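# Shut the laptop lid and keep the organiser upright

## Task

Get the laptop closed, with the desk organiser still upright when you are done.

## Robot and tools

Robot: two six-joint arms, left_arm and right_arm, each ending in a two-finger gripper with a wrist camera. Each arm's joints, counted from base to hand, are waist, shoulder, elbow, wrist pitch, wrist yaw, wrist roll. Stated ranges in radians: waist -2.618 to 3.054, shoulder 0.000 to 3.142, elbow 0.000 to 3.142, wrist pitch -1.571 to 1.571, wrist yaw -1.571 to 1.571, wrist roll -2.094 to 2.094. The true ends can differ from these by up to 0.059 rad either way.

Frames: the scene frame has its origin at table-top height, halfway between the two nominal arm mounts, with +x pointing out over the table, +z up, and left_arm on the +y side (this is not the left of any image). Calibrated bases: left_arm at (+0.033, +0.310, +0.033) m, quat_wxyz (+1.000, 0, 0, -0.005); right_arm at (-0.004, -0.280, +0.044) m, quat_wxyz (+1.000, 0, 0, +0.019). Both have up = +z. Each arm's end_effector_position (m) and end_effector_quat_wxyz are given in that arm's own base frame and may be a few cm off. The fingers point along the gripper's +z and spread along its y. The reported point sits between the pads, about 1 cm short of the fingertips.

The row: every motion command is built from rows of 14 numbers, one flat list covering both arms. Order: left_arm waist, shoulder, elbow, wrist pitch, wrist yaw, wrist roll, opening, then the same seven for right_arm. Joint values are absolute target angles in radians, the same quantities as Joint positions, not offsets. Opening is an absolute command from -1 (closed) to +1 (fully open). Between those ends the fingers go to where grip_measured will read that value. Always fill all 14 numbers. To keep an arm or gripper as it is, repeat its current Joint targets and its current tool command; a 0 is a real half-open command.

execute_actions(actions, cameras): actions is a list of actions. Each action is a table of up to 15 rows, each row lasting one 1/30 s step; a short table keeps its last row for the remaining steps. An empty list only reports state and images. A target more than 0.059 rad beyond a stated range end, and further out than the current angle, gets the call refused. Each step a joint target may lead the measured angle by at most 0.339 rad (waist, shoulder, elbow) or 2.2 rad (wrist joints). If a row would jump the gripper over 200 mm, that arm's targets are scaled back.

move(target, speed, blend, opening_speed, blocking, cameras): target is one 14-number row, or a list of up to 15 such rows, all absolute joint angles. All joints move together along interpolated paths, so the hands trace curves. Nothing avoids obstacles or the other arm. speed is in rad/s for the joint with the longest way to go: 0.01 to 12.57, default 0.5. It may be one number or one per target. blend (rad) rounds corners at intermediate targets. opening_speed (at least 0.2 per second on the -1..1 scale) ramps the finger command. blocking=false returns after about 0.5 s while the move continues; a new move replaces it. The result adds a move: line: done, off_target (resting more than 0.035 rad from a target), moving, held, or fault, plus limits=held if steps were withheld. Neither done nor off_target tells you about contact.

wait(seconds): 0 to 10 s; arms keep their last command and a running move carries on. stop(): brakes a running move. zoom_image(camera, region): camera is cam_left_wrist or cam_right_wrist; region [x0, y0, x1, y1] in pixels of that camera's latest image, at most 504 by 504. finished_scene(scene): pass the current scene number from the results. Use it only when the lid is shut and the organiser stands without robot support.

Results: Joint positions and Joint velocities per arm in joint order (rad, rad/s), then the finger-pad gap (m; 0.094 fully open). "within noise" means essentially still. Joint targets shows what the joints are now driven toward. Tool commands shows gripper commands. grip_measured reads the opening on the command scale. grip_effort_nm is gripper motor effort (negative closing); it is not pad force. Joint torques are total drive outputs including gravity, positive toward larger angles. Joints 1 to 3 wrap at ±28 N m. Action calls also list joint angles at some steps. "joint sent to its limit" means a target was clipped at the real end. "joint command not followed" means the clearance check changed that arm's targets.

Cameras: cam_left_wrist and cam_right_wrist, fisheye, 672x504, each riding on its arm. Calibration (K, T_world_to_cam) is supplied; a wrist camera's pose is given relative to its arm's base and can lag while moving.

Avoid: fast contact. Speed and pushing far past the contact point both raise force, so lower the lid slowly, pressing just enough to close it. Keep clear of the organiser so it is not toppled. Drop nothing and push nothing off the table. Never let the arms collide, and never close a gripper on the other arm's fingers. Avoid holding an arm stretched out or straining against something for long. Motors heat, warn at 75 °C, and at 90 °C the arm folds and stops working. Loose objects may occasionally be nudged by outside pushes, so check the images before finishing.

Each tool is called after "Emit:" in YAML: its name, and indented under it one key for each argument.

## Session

Emit:
execute_actions:
  actions: []

Scene clock: 0.00 s.
left_arm: end_effector_position=(+0.2490, +0.0854, +0.1956) grip_measured=+1.000 grip_effort_nm=n/a end_effector_quat_wxyz=(+0.598, -0.265, +0.756, -0.032) | right_arm: end_effector_position=(+0.2544, -0.0587, +0.2592) grip_measured=+1.000 grip_effort_nm=n/a end_effector_quat_wxyz=(+0.724, +0.112, +0.681, +0.010)
Joint positions: left_arm=[0.405 0.403 0.339 -0.225 0.116 -0.356 0.094] | right_arm=[-0.402 0.296 0.261 0.085 -0.253 0.19 0.094]
Joint velocities: within noise
Joint torques (N m): no reading
Heat: left arm: 28 °C; right arm: 28 °C.
Joint targets: left_arm=[0.405 0.396 0.347 -0.232 0.116 -0.354] | right_arm=[-0.402 0.291 0.271 0.083 -0.253 0.189]
Tool commands: left_gripper/opening=+1.0 right_gripper/opening=+1.0
camera_calibration:
cam_left_wrist: T_world_to_cam=[[0.381378, -0.876293, 0.294382, -0.0764901], [-0.645063, -0.480375, -0.59425, 0.35266], [0.662151, 0.0367391, -0.748469, 0.0921314], [0, 0, 0, 1]] pos_world=[0.195655, 0.0989965, 0.301043]
cam_right_wrist: T_world_to_cam=[[-0.0774456, -0.968987, -0.234664, 0.0269806], [-0.505139, 0.24106, -0.828689, 0.387092], [0.859556, 0.0543596, -0.508142, 0.0250223], [0, 0, 0, 1]] pos_world=[0.176116, -0.0685287, 0.339825]

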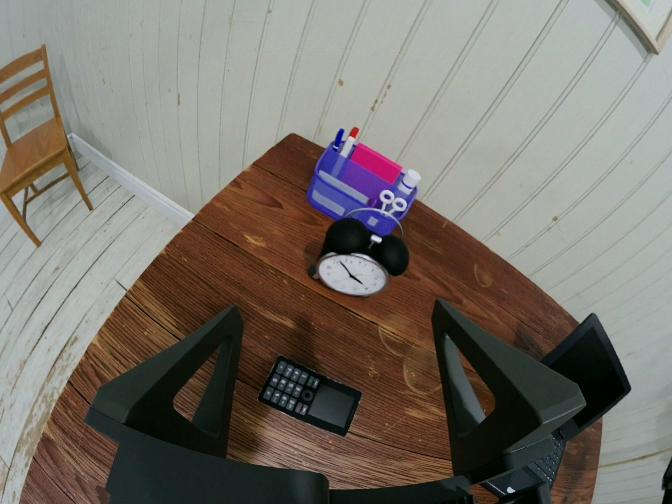

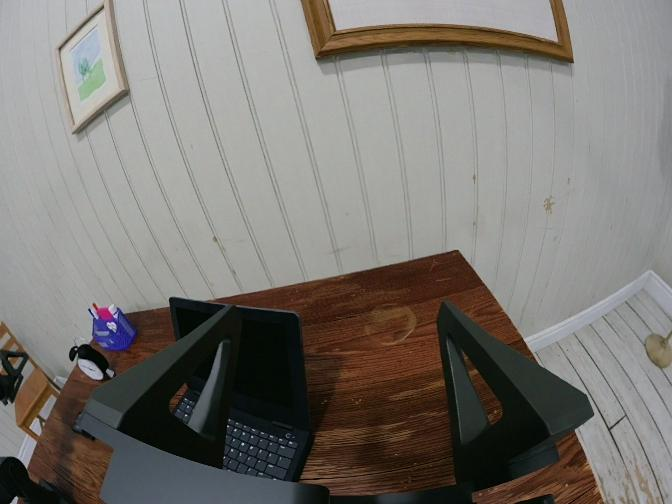

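Emit:
move:
  target: [0.405,0.396,0.347,-0.232,0.116,-0.354,1,0.25,1.224,1.301,-0.977,0,0,-0.9]
  speed: 0.8

Scene clock: 16.00 s.
left_arm: end_effector_position=(+0.2490, +0.0854, +0.1956) grip_measured=+1.000 grip_effort_nm=-0.007 end_effector_quat_wxyz=(+0.598, -0.265, +0.756, -0.032) | right_arm: end_effector_position=(+0.3119, +0.0804, +0.2422) grip_measured=-0.898 grip_effort_nm=-0.076 end_effector_quat_wxyz=(+0.319, -0.112, +0.940, +0.045)
Joint positions: left_arm=[0.405 0.403 0.339 -0.225 0.116 -0.356 0.094] | right_arm=[0.244 1.218 1.27 -0.966 -0.01 0.01 0.005]
Joint torques (N m): left_arm=[-0.03 0.95 8.68 2.07 -0.01 0.05] | right_arm=[0.57 -3.71 10.28 1.69 0.1 -0.1]
Heat: left arm: 29 °C; right arm: 31 °C.
Joint targets: left_arm=[0.405 0.396 0.347 -0.232 0.116 -0.354] | right_arm=[0.250 1.224 1.301 -0.977 0.000 0.000]
move: done
camera_calibration:
cam_left_wrist: T_world_to_cam=[[0.381378, -0.876293, 0.294382, -0.0764901], [-0.645063, -0.480375, -0.59425, 0.35266], [0.662151, 0.0367391, -0.748469, 0.0921314], [0, 0, 0, 1]] pos_world=[0.195655, 0.0989965, 0.301043]
cam_right_wrist: T_world_to_cam=[[0.22344, -0.969985, -0.0959346, 0.0348345], [-0.974479, -0.220122, -0.0440212, 0.361806], [0.0215827, 0.103322, -0.994414, 0.334503], [0, 0, 0, 1]] pos_world=[0.33757, 0.0788687, 0.351903]

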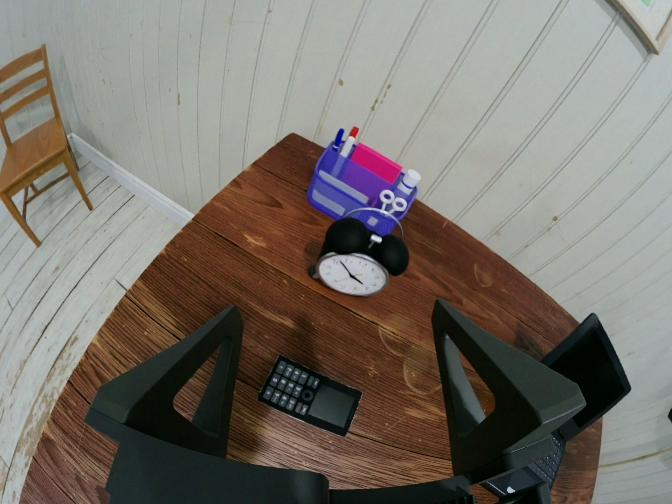

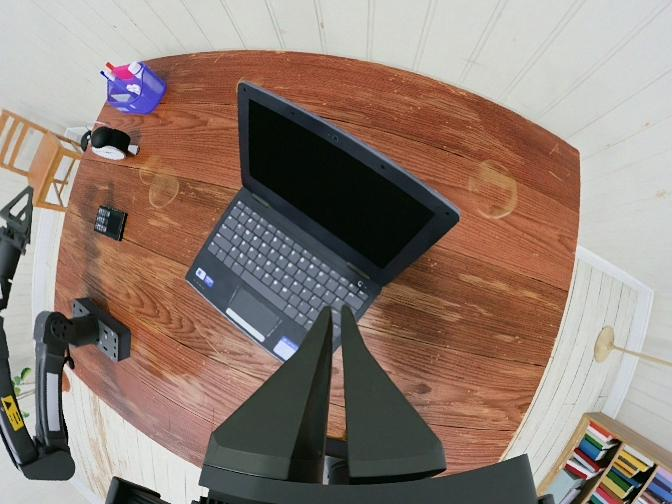

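Emit:
move:
  target:
    - [0.405,0.396,0.347,-0.232,0.116,-0.354,1,0.185,1.968,1.965,-0.897,0,0,-0.9]
  speed: 0.8

Scene clock: 58.53 s.
left_arm: end_effector_position=(+0.2490, +0.0854, +0.1956) grip_measured=+1.000 grip_effort_nm=-0.012 end_effector_quat_wxyz=(+0.598, -0.265, +0.756, -0.032) | right_arm: end_effector_position=(+0.5054, +0.1003, +0.2209) grip_measured=-0.898 grip_effort_nm=-0.076 end_effector_quat_wxyz=(+0.317, -0.087, +0.944, +0.036)
Joint positions: left_arm=[0.405 0.403 0.339 -0.225 0.116 -0.356 0.094] | right_arm=[0.191 1.955 1.937 -0.904 -0.008 0.009 0.005]
Joint torques (N m): left_arm=[-0.03 0.92 8.66 2.07 -0.02 0.04] | right_arm=[-0.5 -11.26 10.04 1.88 0.1 -0.11]
Heat: left arm: 30 °C; right arm: 35 °C.
Joint targets: left_arm=[0.405 0.396 0.347 -0.232 0.116 -0.354] | right_arm=[0.185 1.968 1.965 -0.897 0.000 0.000]
move: done
camera_calibration:
cam_left_wrist: T_world_to_cam=[[0.381378, -0.876293, 0.294382, -0.0764901], [-0.645063, -0.480375, -0.59425, 0.35266], [0.662151, 0.0367391, -0.748469, 0.0921314], [0, 0, 0, 1]] pos_world=[0.195655, 0.0989965, 0.301043]
cam_right_wrist: T_world_to_cam=[[0.170761, -0.980778, -0.0944198, 0.0362667], [-0.98512, -0.168047, -0.0360443, 0.552274], [0.0194844, 0.0991697, -0.99488, 0.308768], [0, 0, 0, 1]] pos_world=[0.531847, 0.0977574, 0.330517]

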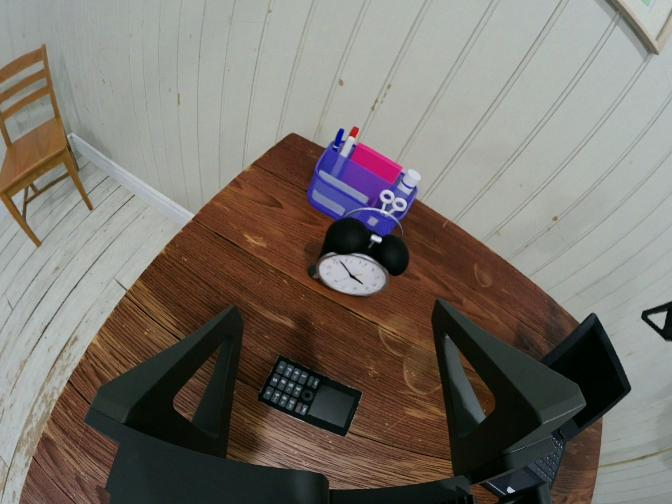

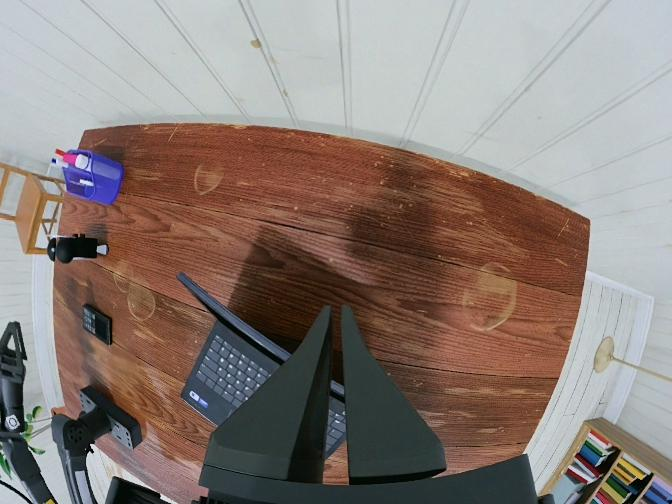

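Emit:
move:
  target:
    - [0.405,0.396,0.347,-0.232,0.116,-0.354,1,0.19,1.948,1.579,-0.531,0,0,-0.9]
    - [0.405,0.396,0.347,-0.232,0.116,-0.354,1,0.406,1.483,1.043,-0.46,0,0,-0.9]
    - [0.405,0.396,0.347,-0.232,0.116,-0.354,1,0.526,1.345,0.863,-0.4185,0,0,-0.9]
  speed: [0.4,0.25,0.25]
  blend: 0.03

Scene clock: 74.67 s.
left_arm: end_effector_position=(+0.2490, +0.0854, +0.1956) grip_measured=+1.000 grip_effort_nm=-0.012 end_effector_quat_wxyz=(+0.598, -0.265, +0.756, -0.032) | right_arm: end_effector_position=(+0.3125, +0.1789, +0.1130) grip_measured=-0.898 grip_effort_nm=-0.066 end_effector_quat_wxyz=(+0.304, -0.240, +0.919, +0.079)
Joint positions: left_arm=[0.405 0.403 0.339 -0.225 0.116 -0.356 0.094] | right_arm=[0.52 1.373 0.873 -0.431 0.006 0.007 0.005]
Joint torques (N m): left_arm=[-0.03 0.94 8.68 2.07 -0.01 0.04] | right_arm=[0.51 -8.9 6.74 1.93 -0.07 -0.1]
Heat: left arm: 31 °C; right arm: 35 °C.
Joint targets: left_arm=[0.405 0.396 0.347 -0.232 0.116 -0.354] | right_arm=[0.526 1.345 0.863 -0.419 0.000 0.000]
move: done
camera_calibration:
cam_left_wrist: T_world_to_cam=[[0.381378, -0.876293, 0.294382, -0.0764901], [-0.645063, -0.480375, -0.59425, 0.35266], [0.662151, 0.0367391, -0.748469, 0.0921314], [0, 0, 0, 1]] pos_world=[0.195655, 0.0989965, 0.301043]
cam_right_wrist: T_world_to_cam=[[0.472345, -0.877628, -0.081602, 0.0219138], [-0.881281, -0.471854, -0.0264264, 0.392375], [-0.0153117, 0.0843966, -0.996315, 0.211056], [0, 0, 0, 1]] pos_world=[0.338673, 0.186563, 0.222436]

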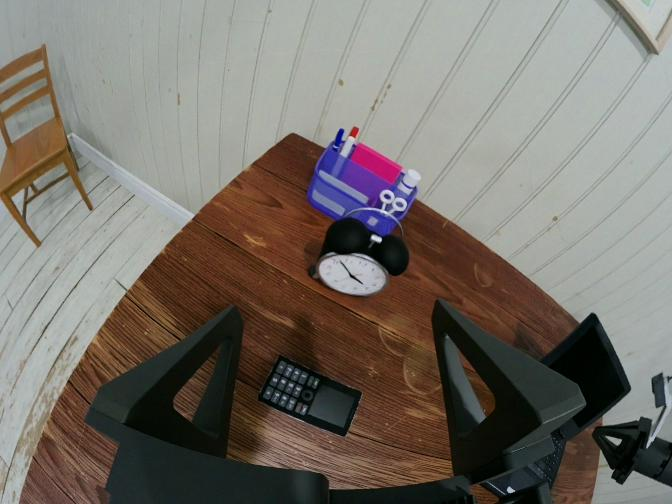

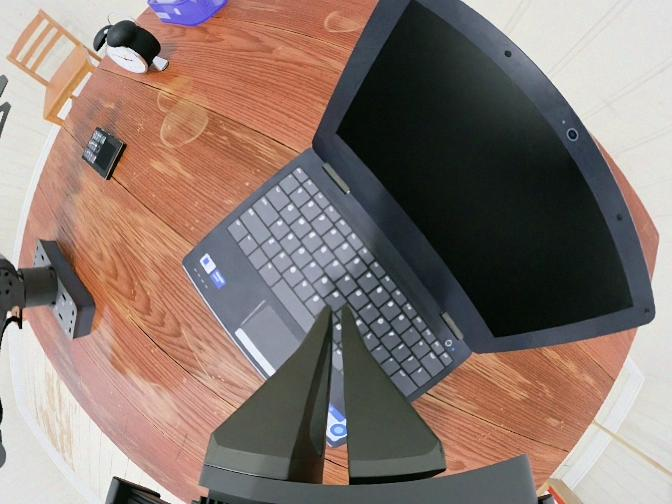

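Emit:
move:
  target:
    - [0.405,0.396,0.347,-0.232,0.116,-0.354,1,0.35,1.224,1.301,-0.977,0,0,-0.9]
    - [0.405,0.396,0.347,-0.232,0.116,-0.354,1,0.185,1.968,1.965,-0.897,0,0,-0.9]
    - [0.405,0.396,0.347,-0.232,0.116,-0.354,1,0.19,1.979,1.46,-0.381,0,0,-0.9]
  speed: [0.6,0.6,0.4]
  blend: 0.03

Scene clock: 94.47 s.
left_arm: end_effector_position=(+0.2490, +0.0854, +0.1956) grip_measured=+1.000 grip_effort_nm=-0.007 end_effector_quat_wxyz=(+0.598, -0.265, +0.756, -0.032) | right_arm: end_effector_position=(+0.5196, +0.0991, +0.1193) grip_measured=-0.899 grip_effort_nm=-0.046 end_effector_quat_wxyz=(+0.354, -0.084, +0.931, +0.032)
Joint positions: left_arm=[0.405 0.403 0.339 -0.225 0.116 -0.356 0.094] | right_arm=[0.189 1.953 1.478 -0.368 0.007 0.007 0.005]
Joint torques (N m): left_arm=[-0.05 0.95 8.68 2.07 -0.01 0.04] | right_arm=[0.16 -10.13 6.16 1.78 -0.07 -0.11]
Heat: left arm: 31 °C; right arm: 34 °C.
Joint targets: left_arm=[0.405 0.396 0.347 -0.232 0.116 -0.354] | right_arm=[0.190 1.979 1.460 -0.381 0.000 0.000]
move: done
camera_calibration:
cam_left_wrist: T_world_to_cam=[[0.381378, -0.876293, 0.294382, -0.0764901], [-0.645063, -0.480375, -0.59425, 0.35266], [0.662151, 0.0367391, -0.748469, 0.0921314], [0, 0, 0, 1]] pos_world=[0.195655, 0.0989965, 0.301043]
cam_right_wrist: T_world_to_cam=[[0.167737, -0.982312, -0.0832366, 0.0234567], [-0.9808, -0.157765, -0.11464, 0.568491], [0.0994805, 0.100868, -0.989914, 0.165125], [0, 0, 0, 1]] pos_world=[0.537215, 0.0960737, 0.230583]

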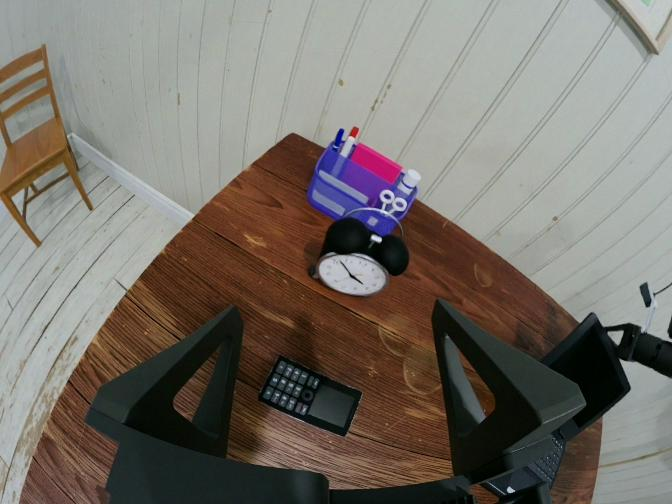

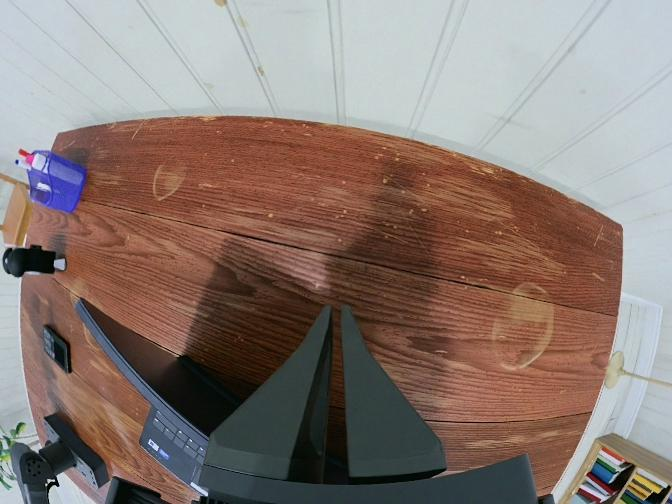

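Emit:
move:
  target:
    - [0.405,0.396,0.347,-0.232,0.116,-0.354,1,0.406,1.5025,0.9785,-0.376,0,0,-0.9]
  speed: 0.3

Scene clock: 101.53 s.
left_arm: end_effector_position=(+0.2490, +0.0854, +0.1956) grip_measured=+1.000 grip_effort_nm=-0.002 end_effector_quat_wxyz=(+0.598, -0.265, +0.756, -0.032) | right_arm: end_effector_position=(+0.3894, +0.1636, +0.1373) grip_measured=-0.899 grip_effort_nm=-0.032 end_effector_quat_wxyz=(+0.369, -0.179, +0.909, +0.073)
Joint positions: left_arm=[0.405 0.403 0.339 -0.225 0.116 -0.356 0.094] | right_arm=[0.398 1.517 1.009 -0.29 0.006 0.007 0.005]
Joint torques (N m): left_arm=[-0.05 0.94 8.68 2.07 -0.01 0.04] | right_arm=[0.68 -9.28 5.16 1.14 -0.06 -0.11]
Heat: left arm: 31 °C; right arm: 34 °C.
Joint targets: left_arm=[0.405 0.396 0.347 -0.232 0.116 -0.354] | right_arm=[0.406 1.502 0.979 -0.376 0.000 0.000]
move: off_target (right_arm); right_arm: the wrist pitch is farthest, 0.086 rad from its target
camera_calibration:
cam_left_wrist: T_world_to_cam=[[0.381378, -0.876293, 0.294382, -0.0764901], [-0.645063, -0.480375, -0.59425, 0.35266], [0.662151, 0.0367391, -0.748469, 0.0921314], [0, 0, 0, 1]] pos_world=[0.195655, 0.0989965, 0.301043]
cam_right_wrist: T_world_to_cam=[[0.371916, -0.92445, -0.084084, 0.0212366], [-0.920875, -0.35603, -0.158844, 0.468243], [0.116907, 0.136508, -0.983717, 0.175907], [0, 0, 0, 1]] pos_world=[0.40273, 0.162328, 0.249206]

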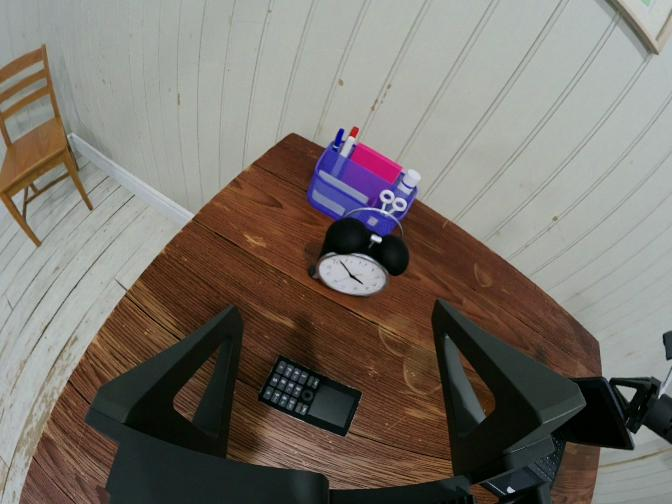

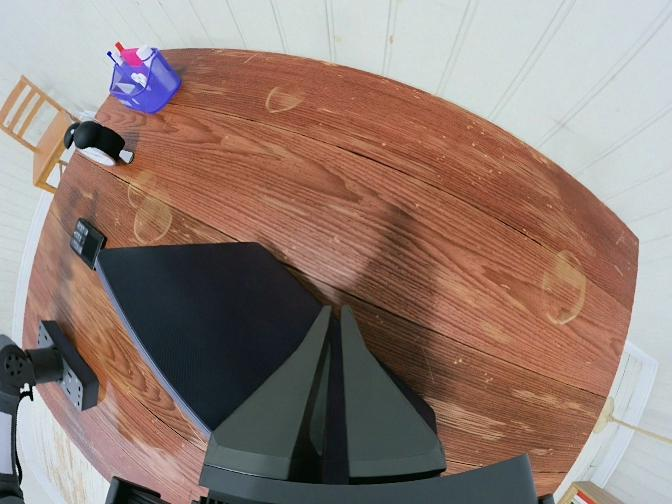

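Emit:
move:
  target:
    - [0.405,0.396,0.347,-0.232,0.116,-0.354,1,0.526,1.345,0.83,-0.38,0,0,-0.9]
    - [0.405,0.396,0.347,-0.232,0.116,-0.354,1,0.684,1.292,0.57,-0.178,0,0,-0.9]
  speed: 0.25
  blend: 0.03

Scene clock: 107.93 s.
left_arm: end_effector_position=(+0.2490, +0.0854, +0.1956) grip_measured=+1.000 grip_effort_nm=-0.012 end_effector_quat_wxyz=(+0.598, -0.265, +0.756, -0.032) | right_arm: end_effector_position=(+0.2650, +0.2063, +0.0674) grip_measured=-0.899 grip_effort_nm=-0.027 end_effector_quat_wxyz=(+0.327, -0.302, +0.889, +0.104)
Joint positions: left_arm=[0.405 0.403 0.339 -0.225 0.116 -0.356 0.094] | right_arm=[0.67 1.309 0.59 -0.15 0.022 0.007 0.005]
Joint torques (N m): left_arm=[-0.03 0.94 8.68 2.07 -0.01 0.04] | right_arm=[1.24 -6.74 5.53 1.62 -0.21 -0.11]
Heat: left arm: 31 °C; right arm: 33 °C.
Joint targets: left_arm=[0.405 0.396 0.347 -0.232 0.116 -0.354] | right_arm=[0.684 1.292 0.570 -0.178 0.000 0.000]
move: done
camera_calibration:
cam_left_wrist: T_world_to_cam=[[0.381378, -0.876293, 0.294382, -0.0764901], [-0.645063, -0.480375, -0.59425, 0.35266], [0.662151, 0.0367391, -0.748469, 0.0921314], [0, 0, 0, 1]] pos_world=[0.195655, 0.0989965, 0.301043]
cam_right_wrist: T_world_to_cam=[[0.594671, -0.800818, -0.0711163, 0.0157008], [-0.803435, -0.588721, -0.0888793, 0.369901], [0.0293085, 0.109991, -0.9935, 0.145281], [0, 0, 0, 1]] pos_world=[0.283596, 0.214362, 0.17833]

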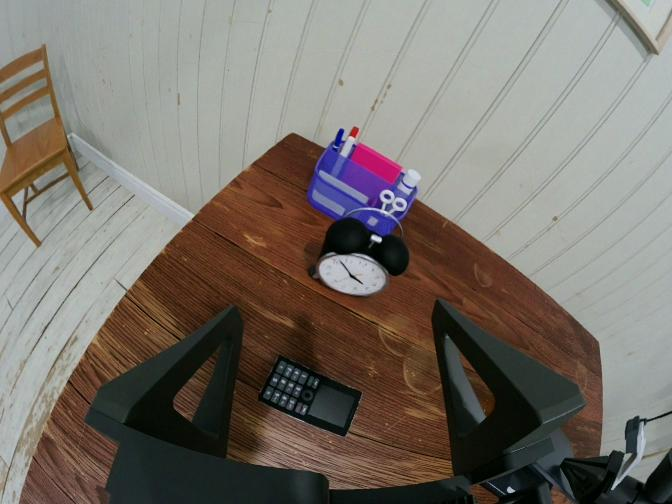

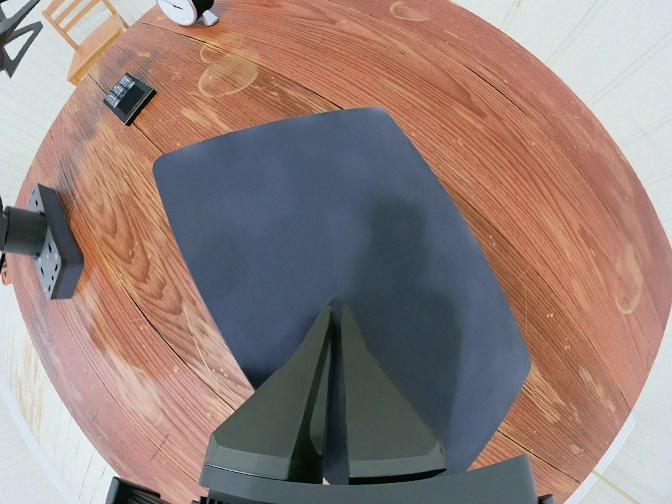

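Emit:
move:
  target:
    - [0.405,0.396,0.347,-0.232,0.116,-0.354,1,0.753,1.402,0.41,0.092,0,0,-0.9]
    - [0.405,0.396,0.347,-0.232,0.116,-0.354,1,0.768,1.569,0.338,0.331,0,0,-0.9]
    - [0.405,0.396,0.347,-0.232,0.116,-0.354,1,0.768,1.64,0.325,0.4,0,0,-0.9]
  speed: [0.2,0.12,0.12]
  blend: 0.03
  cameras: []

Emit:
move:
  target:
    - [0.405,0.396,0.347,-0.232,0.116,-0.354,1,0.75,1.292,0.63,-0.178,0,0,-0.9]
  speed: 0.4

Emit:
zoom_image:
  camera: "cam_right_wrist"
  region: [120, 20, 600, 480]

Scene clock: 119.23 s.
left_arm: end_effector_position=(+0.2490, +0.0854, +0.1956) grip_measured=+1.000 grip_effort_nm=-0.007 end_effector_quat_wxyz=(+0.598, -0.265, +0.756, -0.032) | right_arm: end_effector_position=(+0.2523, +0.2375, +0.0028) grip_measured=-0.899 grip_effort_nm=-0.032 end_effector_quat_wxyz=(+0.378, -0.333, +0.851, +0.146)
Joint positions: left_arm=[0.405 0.403 0.339 -0.225 0.116 -0.356 0.094] | right_arm=[0.758 1.598 0.353 0.509 0.012 0.007 0.005]
Joint torques (N m): left_arm=[-0.03 0.94 8.68 2.08 -0.01 0.04] | right_arm=[0.83 -2.3 2.8 0.94 -0.11 -0.11]
Heat: left arm: 31 °C; right arm: 34 °C.
Joint targets: left_arm=[0.405 0.396 0.347 -0.232 0.116 -0.354] | right_arm=[0.768 1.640 0.325 0.400 0.000 0.000]
move: off_target (right_arm); right_arm: the wrist pitch is farthest, 0.109 rad from its target
No camera images: "cameras" was empty.

Scene clock: 121.43 s.
left_arm: end_effector_position=(+0.2490, +0.0854, +0.1956) grip_measured=+1.000 grip_effort_nm=-0.012 end_effector_quat_wxyz=(+0.598, -0.265, +0.756, -0.032) | right_arm: end_effector_position=(+0.2456, +0.2319, +0.0704) grip_measured=-0.899 grip_effort_nm=-0.027 end_effector_quat_wxyz=(+0.319, -0.343, +0.875, +0.124)
Joint positions: left_arm=[0.405 0.403 0.339 -0.225 0.116 -0.356 0.094] | right_arm=[0.758 1.313 0.608 -0.168 0.009 0.007 0.005]
Joint torques (N m): left_arm=[-0.05 0.92 8.68 2.07 -0.01 0.04] | right_arm=[-0.65 -7.13 9.29 1.77 -0.07 -0.1]
Heat: left arm: 31 °C; right arm: 34 °C.
Joint targets: left_arm=[0.405 0.396 0.347 -0.232 0.116 -0.354] | right_arm=[0.750 1.292 0.630 -0.178 0.000 0.000]
move: done
camera_calibration:
cam_left_wrist: T_world_to_cam=[[0.381378, -0.876293, 0.294382, -0.0764901], [-0.645063, -0.480375, -0.59425, 0.35266], [0.662151, 0.0367391, -0.748469, 0.0921314], [0, 0, 0, 1]] pos_world=[0.195655, 0.0989965, 0.301043]
cam_right_wrist: T_world_to_cam=[[0.668614, -0.739191, -0.0809504, 0.0162683], [-0.743549, -0.663195, -0.0854776, 0.372012], [0.00949831, 0.117342, -0.993046, 0.149156], [0, 0, 0, 1]] pos_world=[0.264315, 0.24124, 0.181234]

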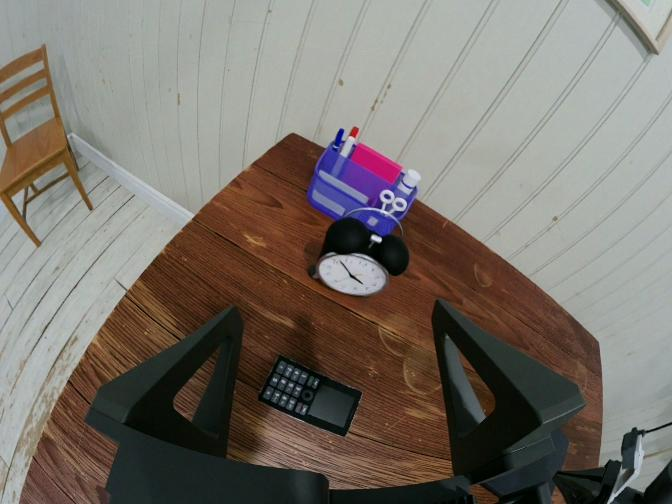

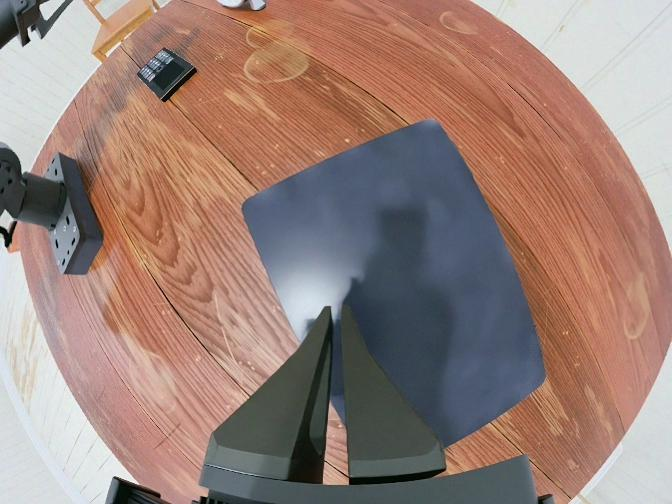

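Scaled by 1.050 from the camera's 672x504 image, which has a finer 960x720 frame.

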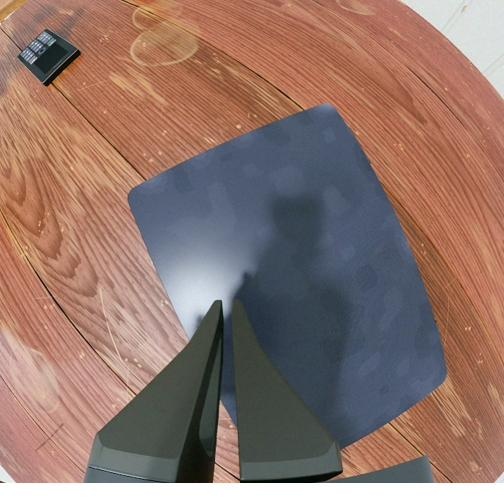

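Contact height (z 0.003) matches the earlier closed scenes.

Emit:
finished_scene:
  scene: 3

The scene is finished: the task was done.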